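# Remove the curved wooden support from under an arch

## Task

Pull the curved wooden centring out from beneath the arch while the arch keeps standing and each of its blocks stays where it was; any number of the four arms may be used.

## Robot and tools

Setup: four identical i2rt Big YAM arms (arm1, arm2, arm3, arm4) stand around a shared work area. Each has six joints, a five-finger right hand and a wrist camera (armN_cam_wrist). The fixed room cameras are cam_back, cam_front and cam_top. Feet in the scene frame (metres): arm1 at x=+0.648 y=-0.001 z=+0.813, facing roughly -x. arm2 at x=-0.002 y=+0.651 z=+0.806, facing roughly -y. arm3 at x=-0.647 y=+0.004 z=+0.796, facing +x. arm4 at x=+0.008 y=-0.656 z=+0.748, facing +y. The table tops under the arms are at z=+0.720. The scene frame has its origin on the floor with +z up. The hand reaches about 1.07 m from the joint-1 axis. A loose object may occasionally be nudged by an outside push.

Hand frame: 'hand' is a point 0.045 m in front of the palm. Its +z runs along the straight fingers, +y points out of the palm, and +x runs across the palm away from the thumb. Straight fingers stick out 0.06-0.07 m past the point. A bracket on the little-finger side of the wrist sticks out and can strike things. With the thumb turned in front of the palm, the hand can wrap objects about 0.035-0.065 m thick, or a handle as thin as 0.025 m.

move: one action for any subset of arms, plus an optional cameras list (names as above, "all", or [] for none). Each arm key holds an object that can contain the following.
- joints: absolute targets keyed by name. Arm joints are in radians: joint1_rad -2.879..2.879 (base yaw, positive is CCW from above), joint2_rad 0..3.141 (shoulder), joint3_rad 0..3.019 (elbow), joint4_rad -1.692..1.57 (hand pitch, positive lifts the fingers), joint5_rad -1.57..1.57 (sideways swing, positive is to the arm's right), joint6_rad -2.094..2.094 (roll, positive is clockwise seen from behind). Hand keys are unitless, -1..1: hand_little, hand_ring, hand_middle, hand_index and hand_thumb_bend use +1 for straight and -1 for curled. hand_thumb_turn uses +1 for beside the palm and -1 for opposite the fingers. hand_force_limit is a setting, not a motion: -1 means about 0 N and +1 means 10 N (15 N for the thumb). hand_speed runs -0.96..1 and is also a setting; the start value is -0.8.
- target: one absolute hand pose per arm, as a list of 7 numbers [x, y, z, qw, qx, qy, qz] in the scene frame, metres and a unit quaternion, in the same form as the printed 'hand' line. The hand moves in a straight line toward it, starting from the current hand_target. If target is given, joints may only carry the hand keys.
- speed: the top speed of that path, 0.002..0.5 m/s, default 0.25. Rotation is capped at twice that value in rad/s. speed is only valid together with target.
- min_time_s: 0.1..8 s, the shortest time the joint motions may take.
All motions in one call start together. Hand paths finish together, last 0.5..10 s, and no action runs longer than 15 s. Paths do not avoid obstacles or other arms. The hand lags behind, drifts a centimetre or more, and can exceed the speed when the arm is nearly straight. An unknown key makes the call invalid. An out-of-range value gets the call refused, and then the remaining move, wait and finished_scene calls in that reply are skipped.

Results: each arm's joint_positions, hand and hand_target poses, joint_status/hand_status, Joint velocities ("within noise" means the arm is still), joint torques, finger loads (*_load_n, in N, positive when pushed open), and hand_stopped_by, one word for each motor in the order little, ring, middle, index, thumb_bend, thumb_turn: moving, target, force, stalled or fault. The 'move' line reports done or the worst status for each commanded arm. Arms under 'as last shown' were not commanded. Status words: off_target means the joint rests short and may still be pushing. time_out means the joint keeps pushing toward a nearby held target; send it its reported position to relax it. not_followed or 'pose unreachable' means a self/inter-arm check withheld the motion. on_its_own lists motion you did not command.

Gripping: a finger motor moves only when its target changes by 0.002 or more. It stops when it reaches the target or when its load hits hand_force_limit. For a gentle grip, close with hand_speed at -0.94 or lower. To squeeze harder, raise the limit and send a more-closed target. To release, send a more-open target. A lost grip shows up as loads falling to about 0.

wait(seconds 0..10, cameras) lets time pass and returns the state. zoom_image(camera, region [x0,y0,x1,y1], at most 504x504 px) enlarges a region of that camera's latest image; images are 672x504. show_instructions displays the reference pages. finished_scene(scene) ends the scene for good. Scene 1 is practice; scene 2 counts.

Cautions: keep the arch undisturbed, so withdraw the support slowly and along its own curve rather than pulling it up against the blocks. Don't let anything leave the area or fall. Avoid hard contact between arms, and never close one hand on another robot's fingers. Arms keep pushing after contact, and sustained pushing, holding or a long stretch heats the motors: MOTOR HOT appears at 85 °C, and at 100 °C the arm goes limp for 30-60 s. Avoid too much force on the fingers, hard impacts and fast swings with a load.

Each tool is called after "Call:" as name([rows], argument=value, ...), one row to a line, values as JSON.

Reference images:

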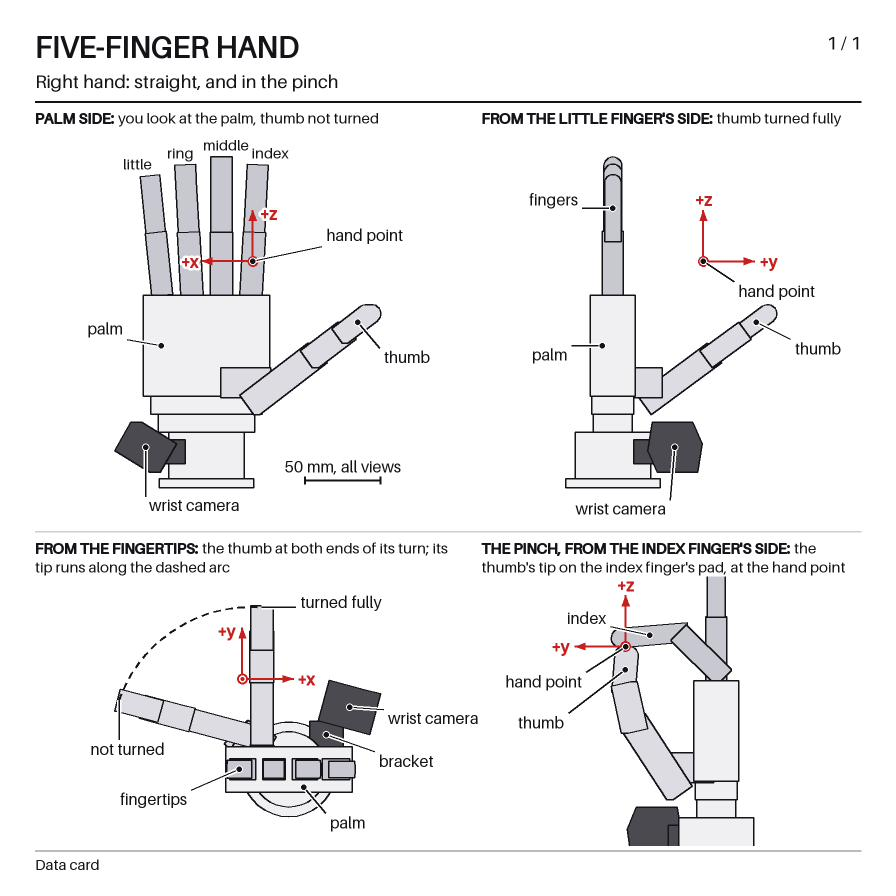

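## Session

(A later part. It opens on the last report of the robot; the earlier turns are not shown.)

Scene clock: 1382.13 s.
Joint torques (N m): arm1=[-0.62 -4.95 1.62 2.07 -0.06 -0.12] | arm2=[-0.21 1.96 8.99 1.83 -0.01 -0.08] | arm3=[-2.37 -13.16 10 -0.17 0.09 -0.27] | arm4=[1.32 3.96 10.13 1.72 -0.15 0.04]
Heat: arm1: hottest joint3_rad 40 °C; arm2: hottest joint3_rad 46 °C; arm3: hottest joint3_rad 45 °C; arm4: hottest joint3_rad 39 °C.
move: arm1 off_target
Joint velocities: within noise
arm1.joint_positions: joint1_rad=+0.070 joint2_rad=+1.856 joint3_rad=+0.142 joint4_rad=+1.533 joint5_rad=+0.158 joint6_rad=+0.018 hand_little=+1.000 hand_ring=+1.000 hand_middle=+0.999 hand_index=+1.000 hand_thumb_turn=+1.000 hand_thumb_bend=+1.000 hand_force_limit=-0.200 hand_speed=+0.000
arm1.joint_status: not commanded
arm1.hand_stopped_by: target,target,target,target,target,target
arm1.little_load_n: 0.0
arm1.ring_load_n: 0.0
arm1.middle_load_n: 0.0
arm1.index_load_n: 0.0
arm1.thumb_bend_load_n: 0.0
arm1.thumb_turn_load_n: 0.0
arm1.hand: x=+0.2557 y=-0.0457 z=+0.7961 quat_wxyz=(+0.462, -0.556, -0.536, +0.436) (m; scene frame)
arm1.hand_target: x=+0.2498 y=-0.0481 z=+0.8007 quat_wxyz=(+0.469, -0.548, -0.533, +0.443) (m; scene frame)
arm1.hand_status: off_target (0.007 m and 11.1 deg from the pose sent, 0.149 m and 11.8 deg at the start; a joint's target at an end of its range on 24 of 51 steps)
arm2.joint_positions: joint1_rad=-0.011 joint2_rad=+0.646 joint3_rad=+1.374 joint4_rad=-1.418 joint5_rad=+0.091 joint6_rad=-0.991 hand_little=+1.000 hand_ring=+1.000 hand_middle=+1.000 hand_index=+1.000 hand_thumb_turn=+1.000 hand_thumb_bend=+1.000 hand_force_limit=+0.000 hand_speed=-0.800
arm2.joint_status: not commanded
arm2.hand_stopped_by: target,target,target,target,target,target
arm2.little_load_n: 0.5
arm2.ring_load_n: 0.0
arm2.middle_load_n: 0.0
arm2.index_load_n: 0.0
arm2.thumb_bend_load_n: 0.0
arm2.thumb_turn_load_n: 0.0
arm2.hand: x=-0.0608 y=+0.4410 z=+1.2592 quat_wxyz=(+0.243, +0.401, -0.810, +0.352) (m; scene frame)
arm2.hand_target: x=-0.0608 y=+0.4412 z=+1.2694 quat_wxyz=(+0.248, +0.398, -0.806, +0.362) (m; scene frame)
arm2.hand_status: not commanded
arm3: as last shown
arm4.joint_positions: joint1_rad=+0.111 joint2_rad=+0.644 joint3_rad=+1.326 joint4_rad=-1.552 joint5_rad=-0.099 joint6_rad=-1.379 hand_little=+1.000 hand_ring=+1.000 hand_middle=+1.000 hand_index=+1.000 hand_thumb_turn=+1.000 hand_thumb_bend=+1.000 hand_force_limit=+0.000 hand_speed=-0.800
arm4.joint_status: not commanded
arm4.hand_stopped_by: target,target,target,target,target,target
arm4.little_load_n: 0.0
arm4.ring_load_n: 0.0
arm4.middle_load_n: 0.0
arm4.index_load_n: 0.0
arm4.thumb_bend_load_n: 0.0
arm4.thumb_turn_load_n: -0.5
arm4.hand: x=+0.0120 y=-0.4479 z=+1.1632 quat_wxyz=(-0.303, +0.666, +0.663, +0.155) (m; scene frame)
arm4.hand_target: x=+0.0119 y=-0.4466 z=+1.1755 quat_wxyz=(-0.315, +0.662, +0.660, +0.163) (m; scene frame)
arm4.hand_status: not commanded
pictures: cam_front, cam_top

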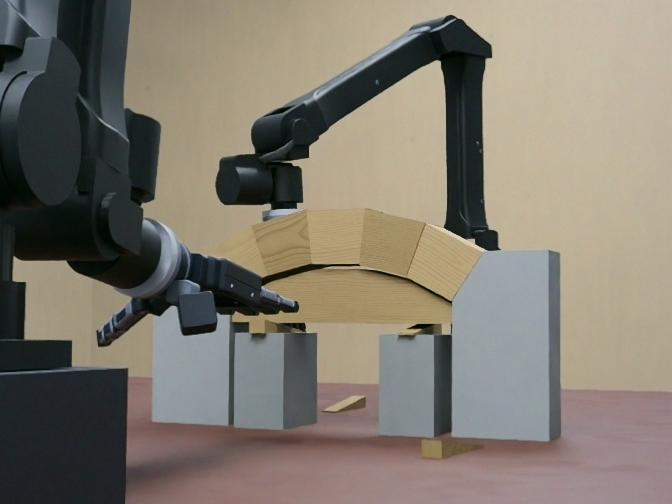

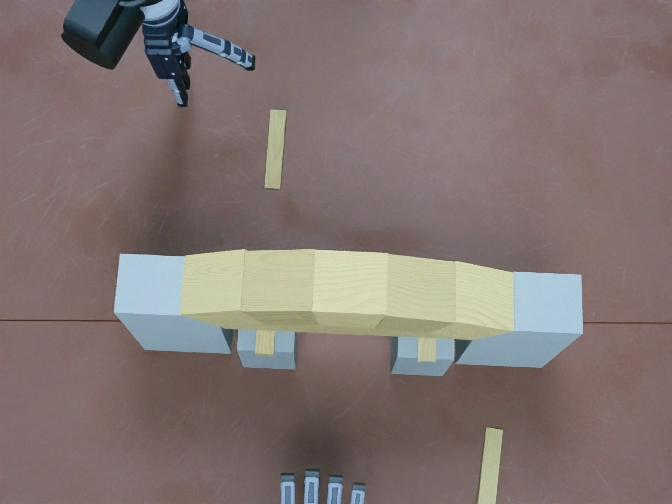

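Call:
move(arm1={"target": [0.15, -0.026, 0.755, 0.5091, -0.5091, -0.4908, 0.4908], "speed": 0.08})

Call:
move(arm1={"target": [0.09, -0.022, 0.755, 0.5091, -0.5091, -0.4908, 0.4908], "speed": 0.05}, cameras=["cam_front", "cam_top", "cam_back"])

Scene clock: 1388.77 s.
Joint torques (N m): arm1=[-1.61 -8 2.26 2.06 -0.23 -0.11] | arm2=[-0.21 2.02 9.02 1.8 0 -0.08] | arm3=[-2.32 -13.1 10.02 -0.17 0.1 -0.27] | arm4=[0.79 2.43 10.28 1.72 -0.14 0.06]
Heat: arm1: hottest joint3_rad 38 °C; arm2: hottest joint3_rad 46 °C; arm3: hottest joint3_rad 45 °C; arm4: hottest joint3_rad 39 °C.
move: arm1 off_target
Joint velocities: within noise
arm1.joint_positions: joint1_rad=-0.030 joint2_rad=+2.100 joint3_rad=+0.431 joint4_rad=+1.533 joint5_rad=+0.043 joint6_rad=+0.003 hand_little=+1.000 hand_ring=+1.000 hand_middle=+0.999 hand_index=+1.000 hand_thumb_turn=+1.000 hand_thumb_bend=+1.000 hand_force_limit=-0.200 hand_speed=+0.000
arm1.joint_status: not commanded
arm1.hand_stopped_by: target,target,target,target,target,target
arm1.little_load_n: 0.0
arm1.ring_load_n: 0.0
arm1.middle_load_n: -0.5
arm1.index_load_n: 0.0
arm1.thumb_bend_load_n: 0.0
arm1.thumb_turn_load_n: 0.0
arm1.hand: x=+0.1560 y=-0.0292 z=+0.7521 quat_wxyz=(+0.468, -0.544, -0.529, +0.453) (m; scene frame)
arm1.hand_target: x=+0.1497 y=-0.0260 z=+0.7555 quat_wxyz=(+0.478, -0.537, -0.523, +0.458) (m; scene frame)
arm1.hand_status: off_target (0.007 m and 8.7 deg from the pose sent, 0.115 m and 11.1 deg at the start; a joint's target at an end of its range on 59 of 59 steps)
arm2, arm3, arm4: as last shown
arm2.little_load_n: 0.0
arm4.thumb_turn_load_n: 0.0
pictures: none

Scene clock: 1390.57 s.
Joint torques (N m): arm1=[-1.61 -9.52 3.41 2.07 -0.24 -0.1] | arm2=[-0.15 1.96 8.98 1.81 0 -0.08] | arm3=[-2.32 -13.1 10.03 -0.17 0.09 -0.27] | arm4=[0.26 2.26 10.09 1.7 -0.15 0.05]
Heat: arm1: hottest joint3_rad 38 °C; arm2: hottest joint3_rad 46 °C; arm3: hottest joint3_rad 45 °C; arm4: hottest joint3_rad 39 °C.
move: arm1 off_target
Joint velocities: within noise
arm1.joint_positions: joint1_rad=-0.041 joint2_rad=+2.174 joint3_rad=+0.586 joint4_rad=+1.533 joint5_rad=+0.032 joint6_rad=+0.003 hand_little=+1.000 hand_ring=+1.000 hand_middle=+0.999 hand_index=+1.000 hand_thumb_turn=+1.000 hand_thumb_bend=+1.000 hand_force_limit=-0.200 hand_speed=+0.000
arm1.joint_status: not commanded
arm1.hand_stopped_by: target,target,target,target,target,target
arm1.little_load_n: 0.0
arm1.ring_load_n: 0.0
arm1.middle_load_n: 0.0
arm1.index_load_n: 0.0
arm1.thumb_bend_load_n: 0.0
arm1.thumb_turn_load_n: 0.0
arm1.hand: x=+0.0972 y=-0.0258 z=+0.7513 quat_wxyz=(+0.489, -0.526, -0.509, +0.475) (m; scene frame)
arm1.hand_target: x=+0.0899 y=-0.0219 z=+0.7554 quat_wxyz=(+0.499, -0.519, -0.501, +0.480) (m; scene frame)
arm1.hand_status: off_target (0.009 m and 4.0 deg from the pose sent, 0.067 m and 8.7 deg at the start; a joint's target at an end of its range on 54 of 54 steps)
arm2, arm3, arm4: as last shown
pictures: cam_back, cam_front, cam_top

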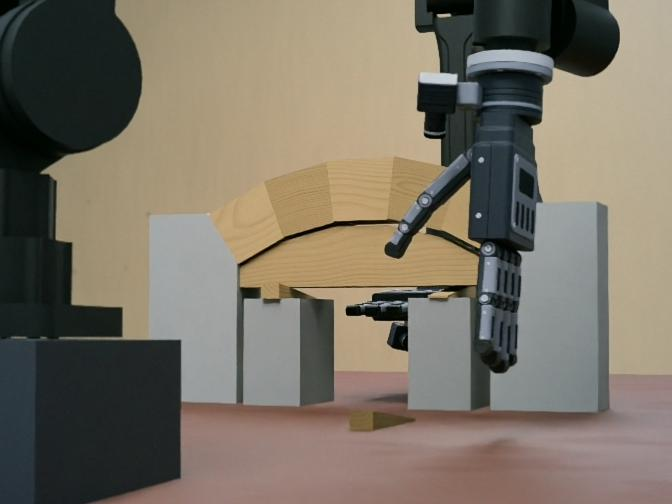

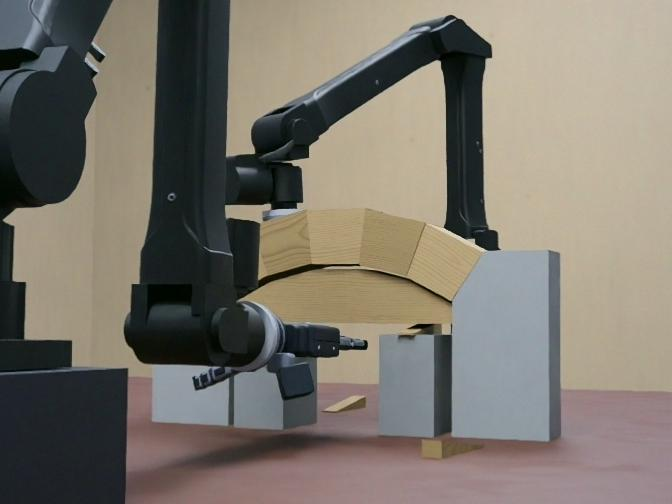

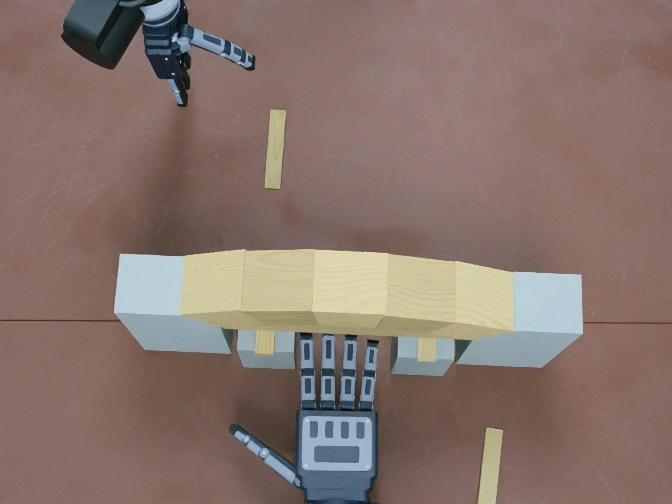

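Call:
move(arm1={"target": [0.038, -0.015, 0.757, 0.5091, -0.5091, -0.4908, 0.4908], "speed": 0.04}, cameras=["cam_front", "cam_top", "cam_back"])

Call:
zoom_image(camera="cam_back", region=[220, 200, 500, 410])

Call:
zoom_image(camera="cam_top", region=[220, 300, 480, 460])

Scene clock: 1399.73 s.
Joint torques (N m): arm1=[-1.61 -10.75 4.79 0.73 -0.24 -0.08] | arm2=[-0.32 2.02 8.99 1.8 0 -0.08] | arm3=[-2.32 -13.1 10.02 -0.16 0.1 -0.27] | arm4=[0.26 2.37 10.13 1.78 -0.11 0.05]
Heat: arm1: hottest joint3_rad 37 °C; arm2: hottest joint3_rad 46 °C; arm3: hottest joint3_rad 45 °C; arm4: hottest joint3_rad 39 °C.
move: arm1 done
Joint velocities: within noise
arm1.joint_positions: joint1_rad=-0.057 joint2_rad=+2.210 joint3_rad=+0.721 joint4_rad=+1.507 joint5_rad=+0.018 joint6_rad=+0.003 hand_little=+1.000 hand_ring=+1.000 hand_middle=+0.999 hand_index=+1.000 hand_thumb_turn=+1.000 hand_thumb_bend=+1.000 hand_force_limit=-0.200 hand_speed=+0.000
arm1.joint_status: not commanded
arm1.hand_stopped_by: target,target,target,target,target,target
arm1.little_load_n: 0.0
arm1.ring_load_n: 0.0
arm1.middle_load_n: 0.0
arm1.index_load_n: 0.0
arm1.thumb_bend_load_n: 0.0
arm1.thumb_turn_load_n: 0.0
arm1.hand: x=+0.0450 y=-0.0191 z=+0.7614 quat_wxyz=(+0.508, -0.508, -0.490, +0.494) (m; scene frame)
arm1.hand_target: x=+0.0383 y=-0.0149 z=+0.7571 quat_wxyz=(+0.509, -0.509, -0.491, +0.491) (m; scene frame)
arm1.hand_status: done (0.009 m and 0.4 deg from the pose sent, 0.061 m and 4.0 deg at the start)
arm2, arm3, arm4: as last shown
pictures: cam_back, cam_front, cam_top

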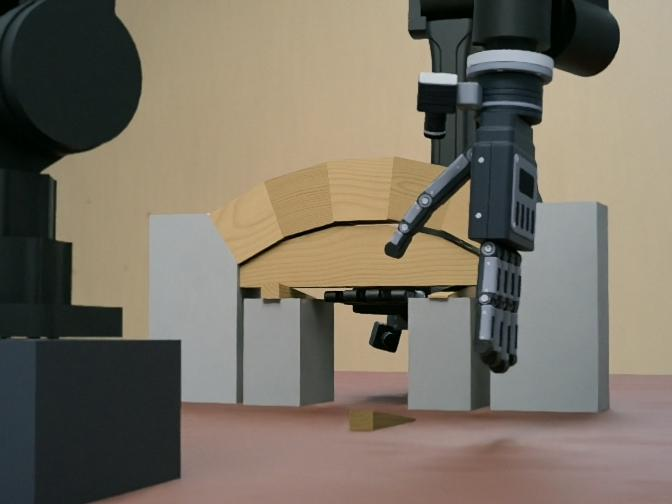

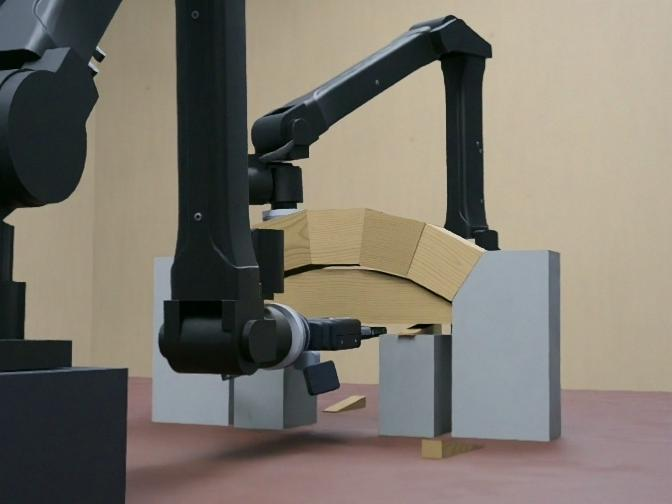

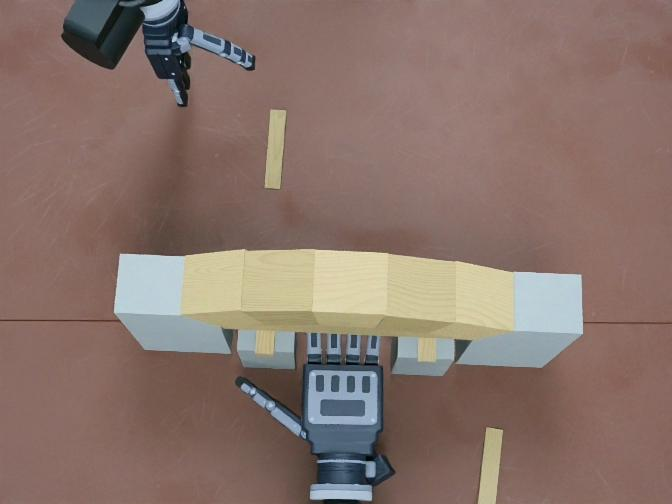

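Scaled by 1.800.

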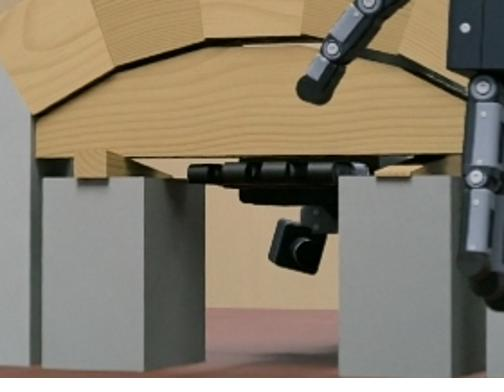

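Scaled by 1.938.

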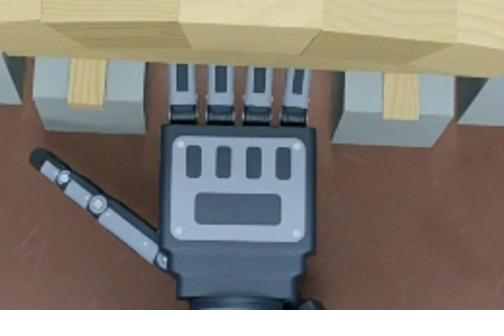

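Call:
move(arm1={"joints": {"joint2_rad": 2.182}, "min_time_s": 1.5}, cameras=["cam_front", "cam_back"])

Call:
zoom_image(camera="cam_back", region=[220, 200, 500, 410])

Call:
zoom_image(camera="cam_front", region=[250, 230, 470, 395])

Scene clock: 1409.57 s.
Joint torques (N m): arm1=[-1.61 -13.68 4.83 0.76 -0.25 -0.08] | arm2=[-0.15 1.96 8.99 1.83 0 -0.08] | arm3=[-2.32 -13.04 10.02 -0.17 0.1 -0.27] | arm4=[0.91 3.08 9.91 1.62 -0.16 0.06]
Heat: arm1: hottest joint3_rad 37 °C; arm2: hottest joint3_rad 46 °C; arm3: hottest joint3_rad 45 °C; arm4: hottest joint3_rad 39 °C.
move: arm1 done
Joint velocities: within noise
arm1.joint_positions: joint1_rad=-0.057 joint2_rad=+2.206 joint3_rad=+0.721 joint4_rad=+1.507 joint5_rad=+0.018 joint6_rad=+0.003 hand_little=+1.000 hand_ring=+1.000 hand_middle=+0.999 hand_index=+1.000 hand_thumb_turn=+1.000 hand_thumb_bend=+1.000 hand_force_limit=-0.200 hand_speed=+0.000
arm1.joint_status: all done
arm1.hand_stopped_by: target,target,target,target,target,target
arm1.little_load_n: 0.0
arm1.ring_load_n: 0.0
arm1.middle_load_n: 0.0
arm1.index_load_n: 0.0
arm1.thumb_bend_load_n: 0.0
arm1.thumb_turn_load_n: -0.5
arm1.hand: x=+0.0442 y=-0.0191 z=+0.7638 quat_wxyz=(+0.509, -0.507, -0.489, +0.495) (m; scene frame)
arm1.hand_target: x=+0.0312 y=-0.0147 z=+0.7812 quat_wxyz=(+0.519, -0.499, -0.480, +0.501) (m; scene frame)
arm1.hand_status: not commanded
arm2, arm3, arm4: as last shown
arm4.thumb_turn_load_n: -0.5
pictures: cam_back, cam_front

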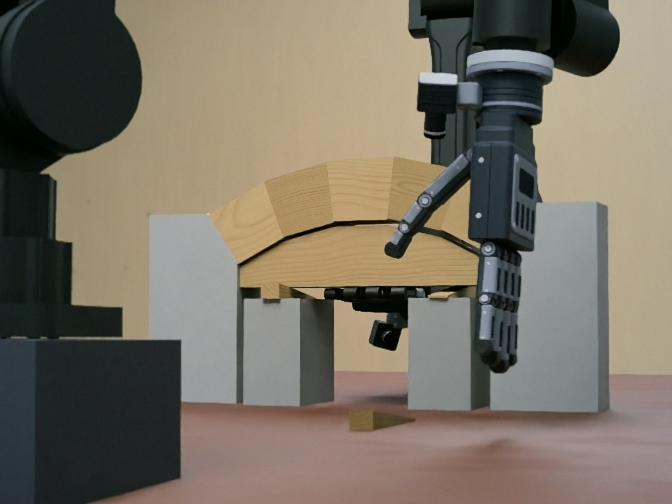

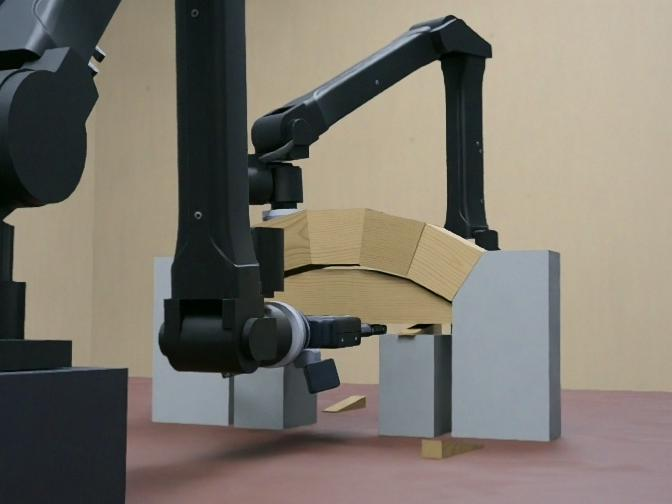

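Scaled by 1.800.

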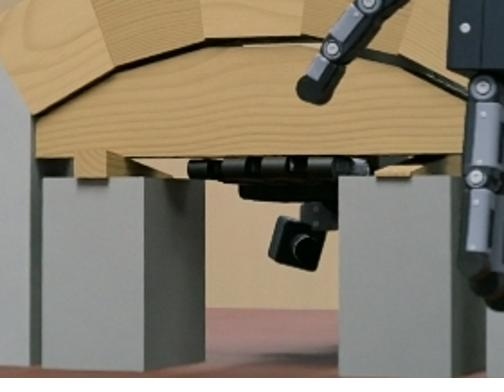

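Scaled by 2.291.

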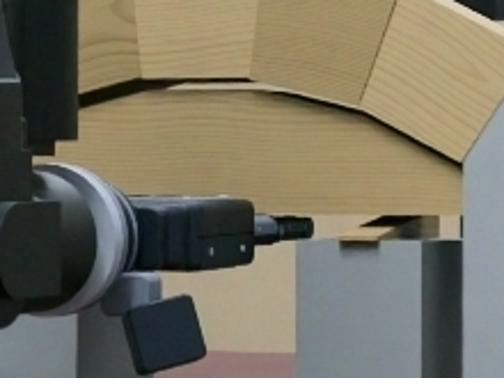

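Call:
move(arm1={"joints": {"joint2_rad": 2.174}, "min_time_s": 1.5}, cameras=["cam_front", "cam_back"])

Call:
zoom_image(camera="cam_back", region=[220, 200, 500, 410])

Call:
zoom_image(camera="cam_front", region=[250, 230, 470, 395])

Scene clock: 1416.80 s.
Joint torques (N m): arm1=[-1.55 -14.15 4.86 0.87 -0.24 -0.08] | arm2=[-0.21 1.96 8.98 1.81 0 -0.08] | arm3=[-2.37 -13.1 10.02 -0.16 0.09 -0.27] | arm4=[0.73 2.26 10.13 1.62 -0.15 0.03]
Heat: arm1: hottest joint3_rad 36 °C; arm2: hottest joint3_rad 46 °C; arm3: hottest joint3_rad 45 °C; arm4: hottest joint3_rad 40 °C.
move: arm1 done
Joint velocities: within noise
arm1.joint_positions: joint1_rad=-0.057 joint2_rad=+2.203 joint3_rad=+0.721 joint4_rad=+1.503 joint5_rad=+0.017 joint6_rad=+0.003 hand_little=+1.000 hand_ring=+1.000 hand_middle=+0.999 hand_index=+1.000 hand_thumb_turn=+1.000 hand_thumb_bend=+1.000 hand_force_limit=-0.200 hand_speed=+0.000
arm1.joint_status: all done
arm1.hand_stopped_by: target,target,target,target,target,target
arm1.little_load_n: -0.5
arm1.ring_load_n: 0.0
arm1.middle_load_n: 0.0
arm1.index_load_n: 0.0
arm1.thumb_bend_load_n: 0.0
arm1.thumb_turn_load_n: -0.5
arm1.hand: x=+0.0439 y=-0.0191 z=+0.7647 quat_wxyz=(+0.508, -0.507, -0.489, +0.495) (m; scene frame)
arm1.hand_target: x=+0.0298 y=-0.0147 z=+0.7862 quat_wxyz=(+0.521, -0.497, -0.478, +0.503) (m; scene frame)
arm1.hand_status: not commanded
arm2, arm3, arm4: as last shown
arm3.middle_load_n: 0.5
arm4.thumb_turn_load_n: 0.0
pictures: cam_back, cam_front

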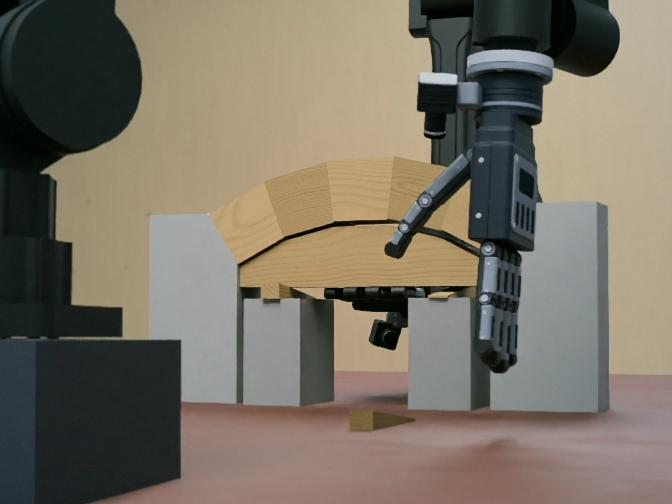

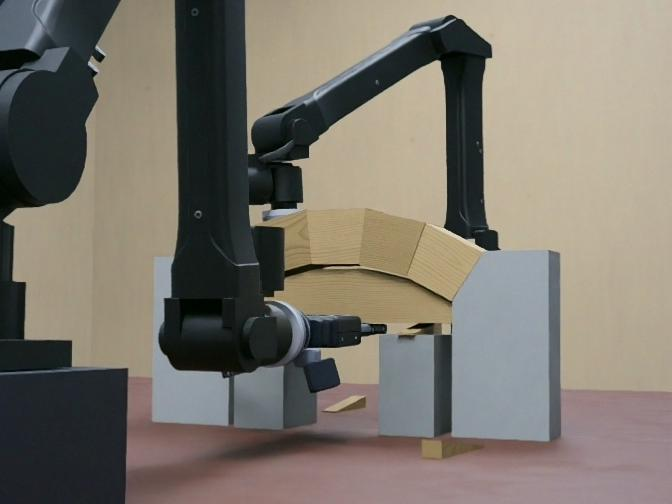

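Scaled by 1.800.

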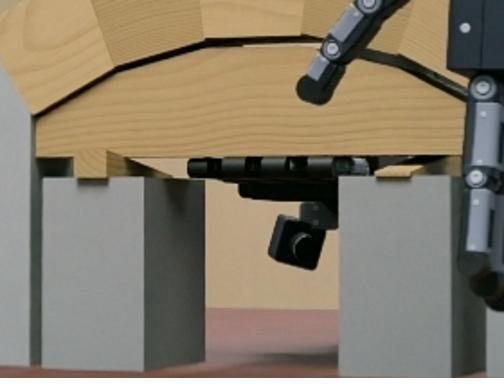

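Scaled by 2.291.

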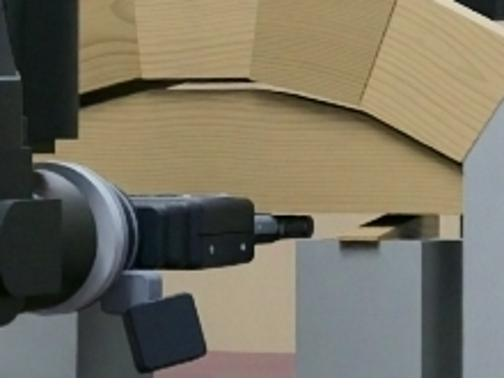

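Call:
move(arm1={"joints": {"joint2_rad": 2.160}, "min_time_s": 1.5}, cameras=["cam_front", "cam_back"])

Call:
zoom_image(camera="cam_back", region=[220, 200, 500, 410])

Call:
zoom_image(camera="cam_front", region=[250, 230, 470, 395])

Scene clock: 1423.93 s.
Joint torques (N m): arm1=[-1.61 -14.92 4.89 1.14 -0.23 -0.06] | arm2=[-0.15 1.96 8.99 1.84 0 -0.09] | arm3=[-2.37 -13.1 10.02 -0.17 0.09 -0.27] | arm4=[1.08 2.14 10.07 2.03 -0.15 0.01]
Heat: arm1: hottest joint3_rad 36 °C; arm2: hottest joint3_rad 46 °C; arm3: hottest joint3_rad 45 °C; arm4: hottest joint3_rad 40 °C.
move: arm1 done
Joint velocities: within noise
arm1.joint_positions: joint1_rad=-0.057 joint2_rad=+2.199 joint3_rad=+0.721 joint4_rad=+1.496 joint5_rad=+0.017 joint6_rad=+0.001 hand_little=+1.000 hand_ring=+1.000 hand_middle=+0.999 hand_index=+1.000 hand_thumb_turn=+1.000 hand_thumb_bend=+1.000 hand_force_limit=-0.200 hand_speed=+0.000
arm1.joint_status: all done
arm1.hand_stopped_by: target,target,target,target,target,target
arm1.little_load_n: 0.0
arm1.ring_load_n: 0.0
arm1.middle_load_n: 0.0
arm1.index_load_n: -0.5
arm1.thumb_bend_load_n: 0.0
arm1.thumb_turn_load_n: 0.0
arm1.hand: x=+0.0435 y=-0.0190 z=+0.7651 quat_wxyz=(+0.508, -0.507, -0.491, +0.493) (m; scene frame)
arm1.hand_target: x=+0.0278 y=-0.0147 z=+0.7943 quat_wxyz=(+0.525, -0.493, -0.475, +0.506) (m; scene frame)
arm1.hand_status: not commanded
arm2, arm3, arm4: as last shown
arm2.ring_load_n: -0.5
arm3.little_load_n: -0.5
arm3.middle_load_n: 0.0
arm4.thumb_bend_load_n: -0.5
pictures: cam_back, cam_front

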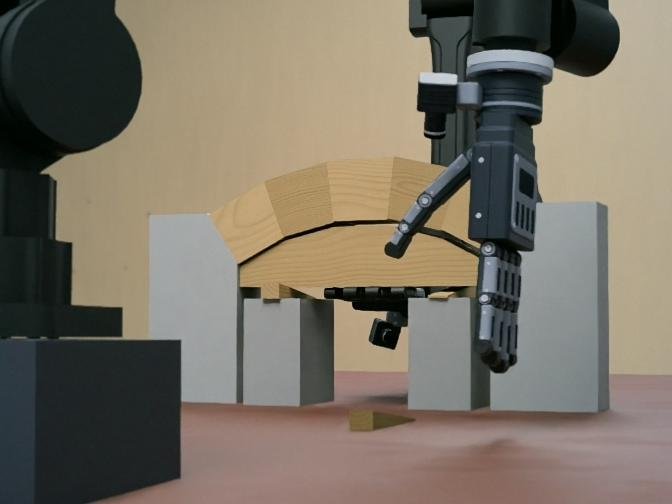

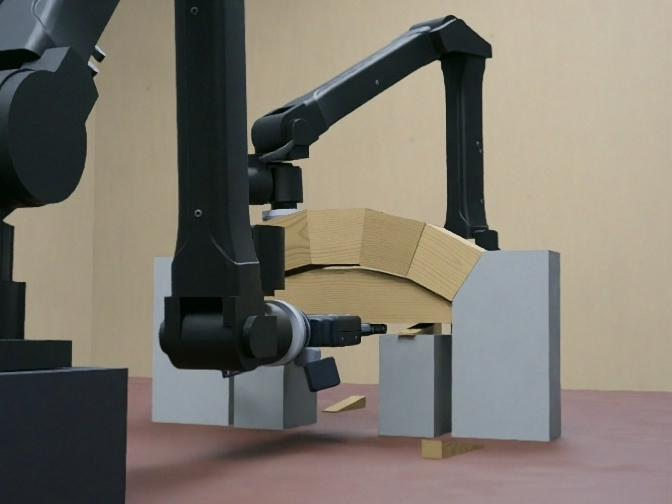

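Scaled by 1.800.

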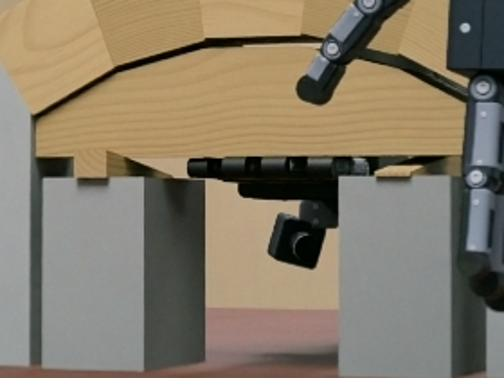

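Scaled by 2.291.

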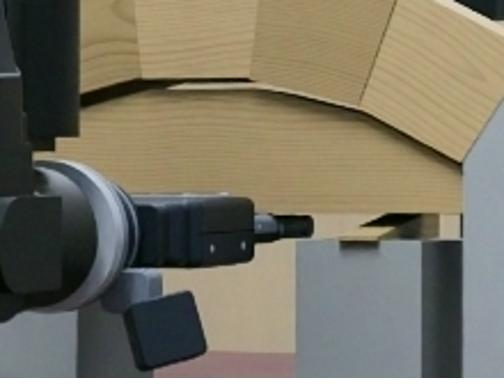

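Call:
move(arm1={"joints": {"joint2_rad": 2.146, "joint4_rad": 1.55}, "min_time_s": 1.5}, cameras=["cam_front", "cam_back"])

Call:
zoom_image(camera="cam_back", region=[220, 200, 500, 410])

Call:
zoom_image(camera="cam_front", region=[250, 230, 470, 395])

Scene clock: 1432.07 s.
Joint torques (N m): arm1=[-1.61 -15.97 4.9 3.07 -0.23 -0.05] | arm2=[-0.15 1.85 8.96 1.87 0 -0.08] | arm3=[-2.37 -13.1 10.02 -0.16 0.1 -0.27] | arm4=[0.56 3.14 9.99 1.61 -0.19 0.04]
Heat: arm1: hottest joint3_rad 36 °C; arm2: hottest joint3_rad 47 °C; arm3: hottest joint3_rad 45 °C; arm4: hottest joint3_rad 40 °C.
move: arm1 done
Joint velocities: within noise
arm1.joint_positions: joint1_rad=-0.057 joint2_rad=+2.197 joint3_rad=+0.721 joint4_rad=+1.496 joint5_rad=+0.017 joint6_rad=+0.000 hand_little=+1.000 hand_ring=+1.000 hand_middle=+0.999 hand_index=+1.000 hand_thumb_turn=+1.000 hand_thumb_bend=+1.000 hand_force_limit=-0.200 hand_speed=+0.000
arm1.joint_status: all done
arm1.hand_stopped_by: target,target,target,target,target,target
arm1.little_load_n: -0.5
arm1.ring_load_n: -0.5
arm1.middle_load_n: -0.5
arm1.index_load_n: -1.0
arm1.thumb_bend_load_n: 0.0
arm1.thumb_turn_load_n: 0.0
arm1.hand: x=+0.0433 y=-0.0190 z=+0.7659 quat_wxyz=(+0.509, -0.507, -0.491, +0.494) (m; scene frame)
arm1.hand_target: x=+0.0239 y=-0.0146 z=+0.8179 quat_wxyz=(+0.541, -0.475, -0.457, +0.523) (m; scene frame)
arm1.hand_status: not commanded
arm2, arm4: as last shown
arm2.ring_load_n: 0.0
arm3.joint_positions: joint1_rad=-0.518 joint2_rad=+1.594 joint3_rad=+1.074 joint4_rad=-1.085 joint5_rad=-0.009 joint6_rad=+1.112 hand_little=+1.000 hand_ring=+1.000 hand_middle=+1.000 hand_index=+1.000 hand_thumb_turn=-1.000 hand_thumb_bend=+0.600 hand_force_limit=-0.200 hand_speed=-0.500
arm3.joint_status: not commanded
arm3.hand_stopped_by: target,target,target,target,target,target
arm3.little_load_n: 0.0
arm3.ring_load_n: 0.0
arm3.middle_load_n: 0.0
arm3.index_load_n: 0.0
arm3.thumb_bend_load_n: 0.0
arm3.thumb_turn_load_n: 0.0
arm3.hand: x=-0.2424 y=-0.1361 z=+0.8408 quat_wxyz=(+0.020, -0.019, -1.000, -0.011) (m; scene frame)
arm3.hand_target: x=-0.2306 y=-0.1496 z=+0.8601 quat_wxyz=(+0.000, -0.018, -1.000, +0.000) (m; scene frame)
arm3.hand_status: not commanded
arm4.thumb_bend_load_n: 0.0
pictures: cam_back, cam_front

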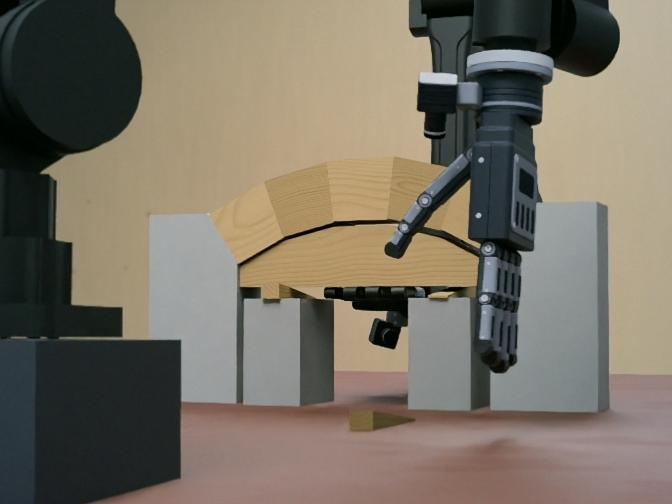

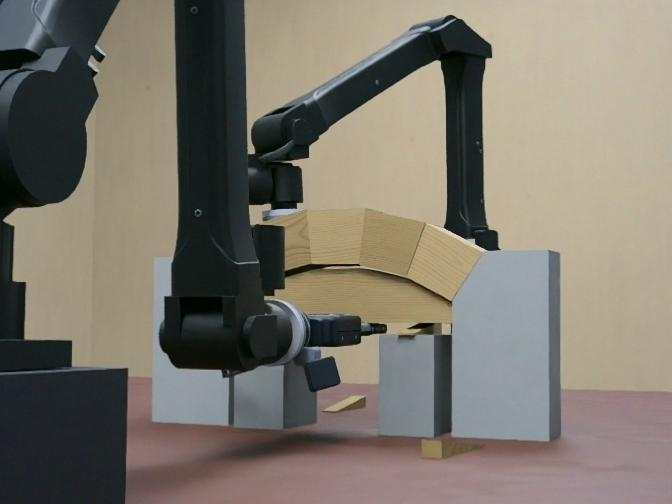

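Scaled by 1.800.

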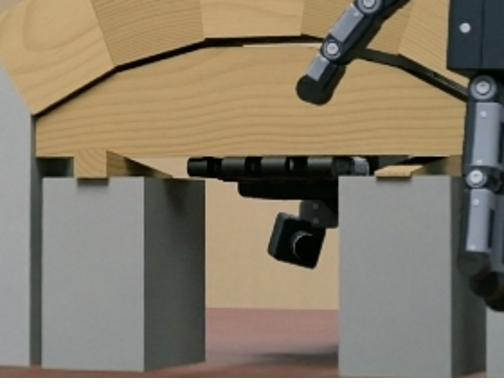

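Scaled by 2.291.

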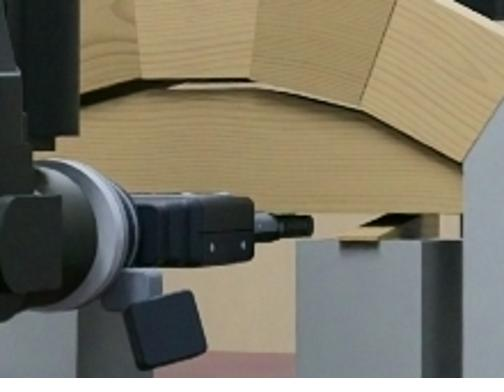

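Call:
move(arm1={"joints": {"joint2_rad": 2.134}, "min_time_s": 1.5}, cameras=["cam_front", "cam_back"])

Call:
zoom_image(camera="cam_back", region=[220, 200, 500, 410])

Call:
zoom_image(camera="cam_front", region=[250, 230, 470, 395])

Scene clock: 1446.50 s.
Joint torques (N m): arm1=[-1.61 -16.56 4.94 3.08 -0.23 -0.05] | arm2=[-0.15 1.79 9.01 1.81 0 -0.08] | arm3=[-2.37 -13.16 10.02 -0.17 0.1 -0.27] | arm4=[0.62 2.2 10.24 1.63 -0.18 0.03]
Heat: arm1: hottest joint3_rad 35 °C; arm2: hottest joint3_rad 47 °C; arm3: hottest joint3_rad 45 °C; arm4: hottest joint3_rad 40 °C.
move: arm1 done
Joint velocities: within noise
arm1.joint_positions: joint1_rad=-0.057 joint2_rad=+2.192 joint3_rad=+0.721 joint4_rad=+1.496 joint5_rad=+0.017 joint6_rad=+0.000 hand_little=+1.000 hand_ring=+1.000 hand_middle=+0.999 hand_index=+1.000 hand_thumb_turn=+1.000 hand_thumb_bend=+1.000 hand_force_limit=-0.200 hand_speed=+0.000
arm1.joint_status: all done
arm1.hand_stopped_by: target,target,target,target,target,target
arm1.little_load_n: -1.0
arm1.ring_load_n: -1.0
arm1.middle_load_n: -0.5
arm1.index_load_n: -0.5
arm1.thumb_bend_load_n: 0.0
arm1.thumb_turn_load_n: 0.0
arm1.hand: x=+0.0424 y=-0.0189 z=+0.7688 quat_wxyz=(+0.510, -0.506, -0.489, +0.495) (m; scene frame)
arm1.hand_target: x=+0.0225 y=-0.0145 z=+0.8251 quat_wxyz=(+0.544, -0.472, -0.454, +0.525) (m; scene frame)
arm1.hand_status: not commanded
arm2.joint_positions: joint1_rad=-0.011 joint2_rad=+0.646 joint3_rad=+1.374 joint4_rad=-1.418 joint5_rad=+0.091 joint6_rad=-0.991 hand_little=+1.000 hand_ring=+1.000 hand_middle=+1.000 hand_index=+1.000 hand_thumb_turn=+1.000 hand_thumb_bend=+1.000 hand_force_limit=+0.000 hand_speed=-0.800
arm2.joint_status: not commanded
arm2.hand_stopped_by: target,target,target,target,target,target
arm2.little_load_n: 0.0
arm2.ring_load_n: -0.5
arm2.middle_load_n: 0.0
arm2.index_load_n: 0.0
arm2.thumb_bend_load_n: 0.0
arm2.thumb_turn_load_n: 0.0
arm2.hand: x=-0.0608 y=+0.4410 z=+1.2592 quat_wxyz=(+0.243, +0.401, -0.810, +0.352) (m; scene frame)
arm2.hand_target: x=-0.0608 y=+0.4412 z=+1.2694 quat_wxyz=(+0.248, +0.398, -0.806, +0.362) (m; scene frame)
arm2.hand_status: not commanded
arm3: as last shown
arm3.ring_load_n: 0.5
arm4.joint_positions: joint1_rad=+0.111 joint2_rad=+0.644 joint3_rad=+1.326 joint4_rad=-1.552 joint5_rad=-0.099 joint6_rad=-1.379 hand_little=+1.000 hand_ring=+1.000 hand_middle=+1.000 hand_index=+1.000 hand_thumb_turn=+1.000 hand_thumb_bend=+1.000 hand_force_limit=+0.000 hand_speed=-0.800
arm4.joint_status: not commanded
arm4.hand_stopped_by: target,target,target,target,target,target
arm4.little_load_n: 0.0
arm4.ring_load_n: 0.0
arm4.middle_load_n: 0.0
arm4.index_load_n: 0.0
arm4.thumb_bend_load_n: 0.0
arm4.thumb_turn_load_n: 0.0
arm4.hand: x=+0.0120 y=-0.4479 z=+1.1632 quat_wxyz=(-0.303, +0.666, +0.663, +0.155) (m; scene frame)
arm4.hand_target: x=+0.0119 y=-0.4466 z=+1.1755 quat_wxyz=(-0.315, +0.662, +0.660, +0.163) (m; scene frame)
arm4.hand_status: not commanded
pictures: cam_back, cam_front

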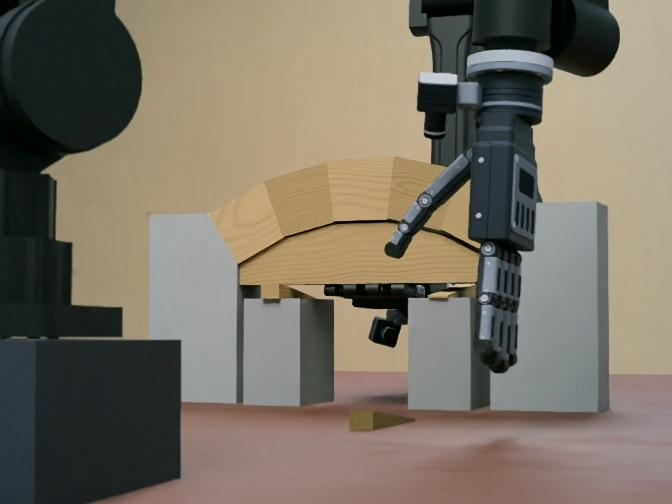

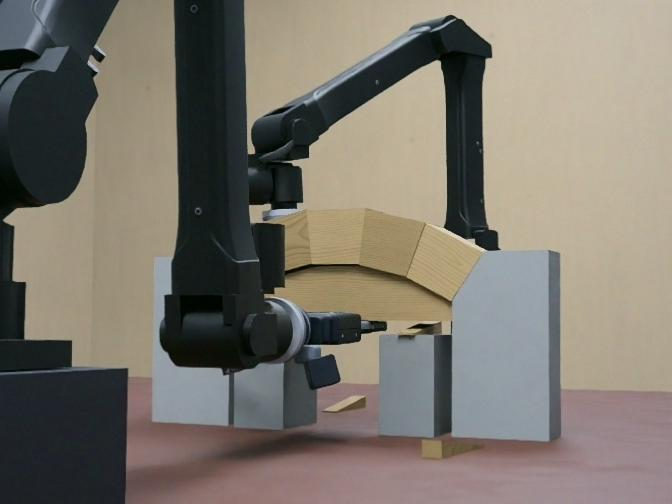

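Scaled by 1.800.

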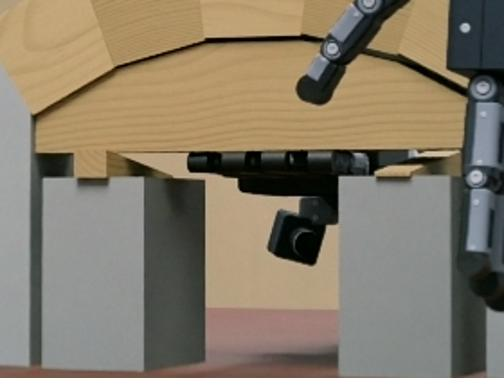

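Scaled by 2.291.

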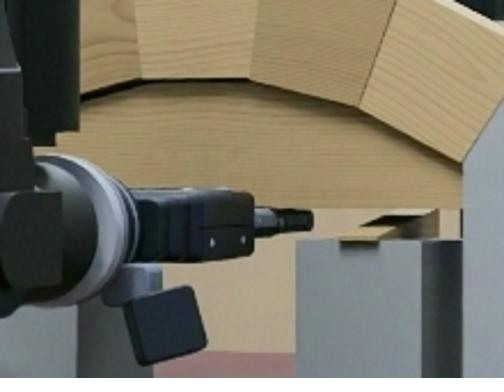

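Call:
move(arm1={"joints": {"joint1_rad": -0.046, "joint2_rad": 2.120, "joint3_rad": 0.689, "joint4_rad": 1.53}, "min_time_s": 2}, cameras=["cam_front", "cam_back"])

Call:
zoom_image(camera="cam_back", region=[220, 200, 500, 410])

Call:
zoom_image(camera="cam_front", region=[250, 230, 470, 395])

Scene clock: 1553.33 s.
Joint torques (N m): arm1=[-0.62 -15.74 3.36 2.39 -0.16 -0.05] | arm2=[-0.09 2.02 8.99 1.8 0 -0.07] | arm3=[-2.37 -13.1 10.03 -0.16 0.09 -0.27] | arm4=[0.97 1.49 10.28 1.78 -0.21 0.09]
Heat: arm1: hottest joint2_rad 36 °C; arm2: hottest joint3_rad 47 °C; arm3: hottest joint3_rad 46 °C; arm4: hottest joint3_rad 40 °C.
move: arm1 done
Joint velocities: within noise
arm1.joint_positions: joint1_rad=-0.052 joint2_rad=+2.172 joint3_rad=+0.682 joint4_rad=+1.496 joint5_rad=+0.016 joint6_rad=+0.001 hand_little=+1.000 hand_ring=+1.000 hand_middle=+0.999 hand_index=+1.000 hand_thumb_turn=+1.000 hand_thumb_bend=+1.000 hand_force_limit=-0.200 hand_speed=+0.000
arm1.joint_status: all done
arm1.hand_stopped_by: target,target,target,target,target,target
arm1.little_load_n: -0.5
arm1.ring_load_n: -1.0
arm1.middle_load_n: -0.5
arm1.index_load_n: -0.5
arm1.thumb_bend_load_n: 0.0
arm1.thumb_turn_load_n: 0.0
arm1.hand: x=+0.0562 y=-0.0224 z=+0.7689 quat_wxyz=(+0.504, -0.509, -0.496, +0.492) (m; scene frame)
arm1.hand_target: x=+0.0437 y=-0.0261 z=+0.8101 quat_wxyz=(+0.525, -0.483, -0.474, +0.516) (m; scene frame)
arm1.hand_status: not commanded
arm2, arm3, arm4: as last shown
arm2.ring_load_n: 0.0
arm3.ring_load_n: 0.0
pictures: cam_back, cam_front

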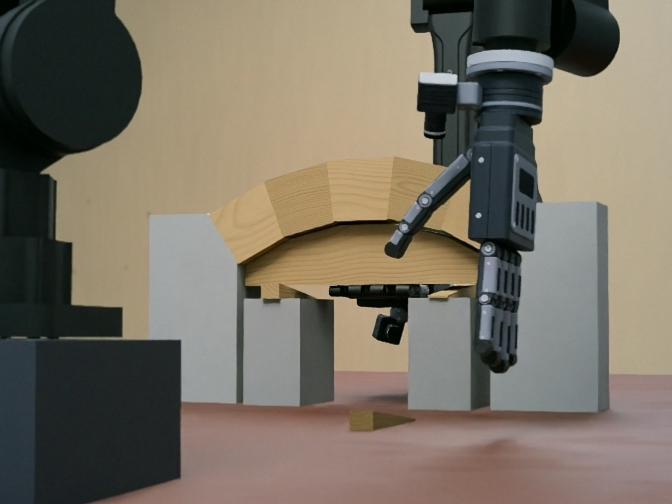

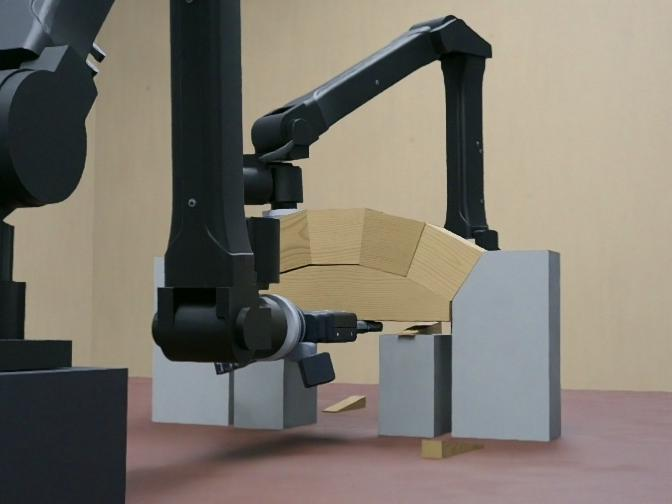

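Scaled by 1.800.

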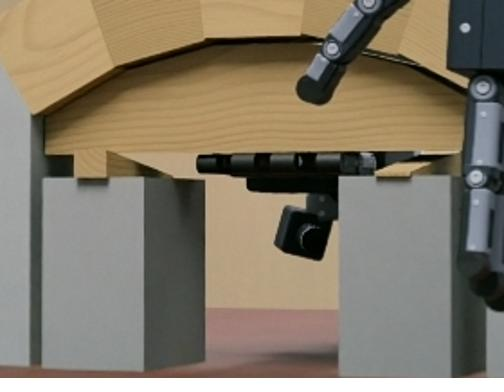

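Scaled by 2.291.

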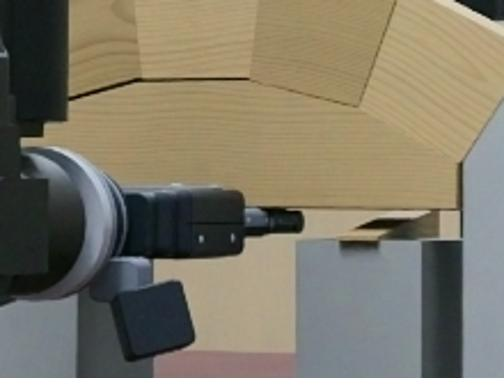

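Call:
move(arm1={"joints": {"joint1_rad": -0.065, "joint2_rad": 2.095, "joint3_rad": 0.636, "joint4_rad": 1.53}, "min_time_s": 2.5}, cameras=["cam_front", "cam_top", "cam_back"])

Call:
zoom_image(camera="cam_front", region=[250, 230, 470, 395])

Call:
zoom_image(camera="cam_top", region=[170, 240, 530, 440])

Scene clock: 1567.30 s.
Joint torques (N m): arm1=[-1.61 -14.97 3.06 2.39 -0.16 -0.05] | arm2=[-0.15 2.02 8.96 1.83 -0.01 -0.08] | arm3=[-2.32 -13.1 10.02 -0.17 0.09 -0.27] | arm4=[0.38 1.85 10.3 1.92 -0.11 0.09]
Heat: arm1: hottest joint2_rad 37 °C; arm2: hottest joint3_rad 47 °C; arm3: hottest joint3_rad 46 °C; arm4: hottest joint3_rad 40 °C.
move: arm1 done
Joint velocities: within noise
arm1.joint_positions: joint1_rad=-0.058 joint2_rad=+2.145 joint3_rad=+0.630 joint4_rad=+1.496 joint5_rad=+0.016 joint6_rad=+0.001 hand_little=+1.000 hand_ring=+1.000 hand_middle=+0.999 hand_index=+1.000 hand_thumb_turn=+1.000 hand_thumb_bend=+1.000 hand_force_limit=-0.200 hand_speed=+0.000
arm1.joint_status: all done
arm1.hand_stopped_by: target,target,target,target,target,target
arm1.little_load_n: -0.5
arm1.ring_load_n: -1.0
arm1.middle_load_n: -0.5
arm1.index_load_n: -0.5
arm1.thumb_bend_load_n: 0.0
arm1.thumb_turn_load_n: -0.5
arm1.hand: x=+0.0746 y=-0.0195 z=+0.7691 quat_wxyz=(+0.499, -0.516, -0.500, +0.484) (m; scene frame)
arm1.hand_target: x=+0.0623 y=-0.0149 z=+0.8076 quat_wxyz=(+0.523, -0.495, -0.476, +0.504) (m; scene frame)
arm1.hand_status: not commanded
arm2, arm3, arm4: as last shown
arm2.middle_load_n: 0.5
pictures: cam_back, cam_front, cam_top

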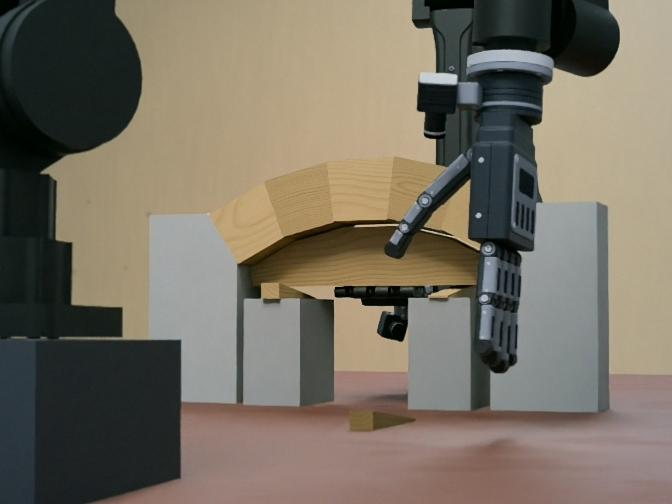

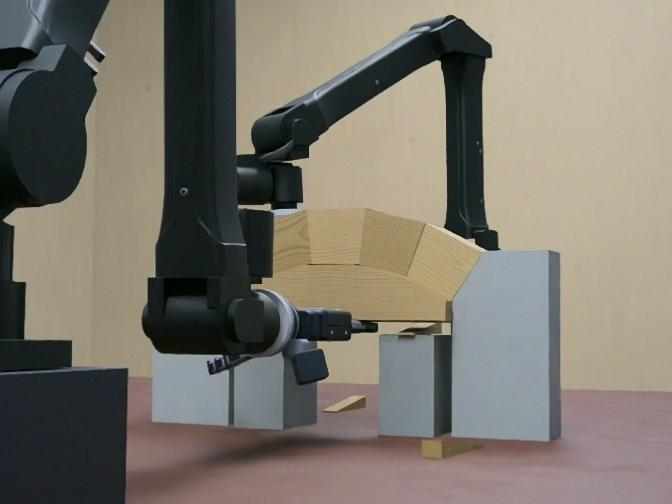

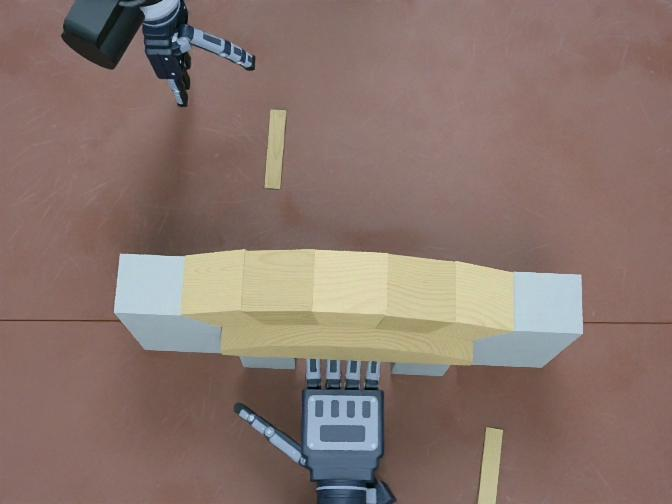

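Scaled by 2.291.

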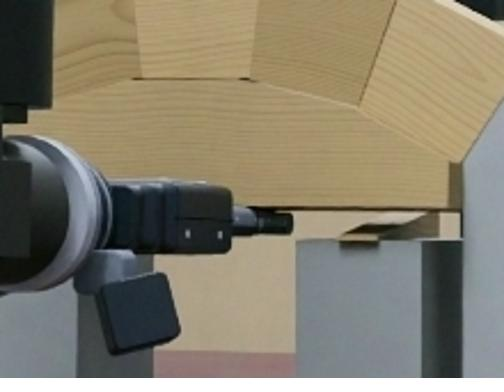

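Scaled by 1.400.

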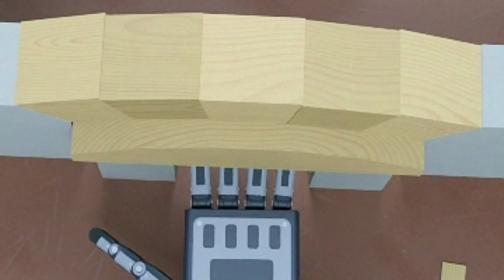

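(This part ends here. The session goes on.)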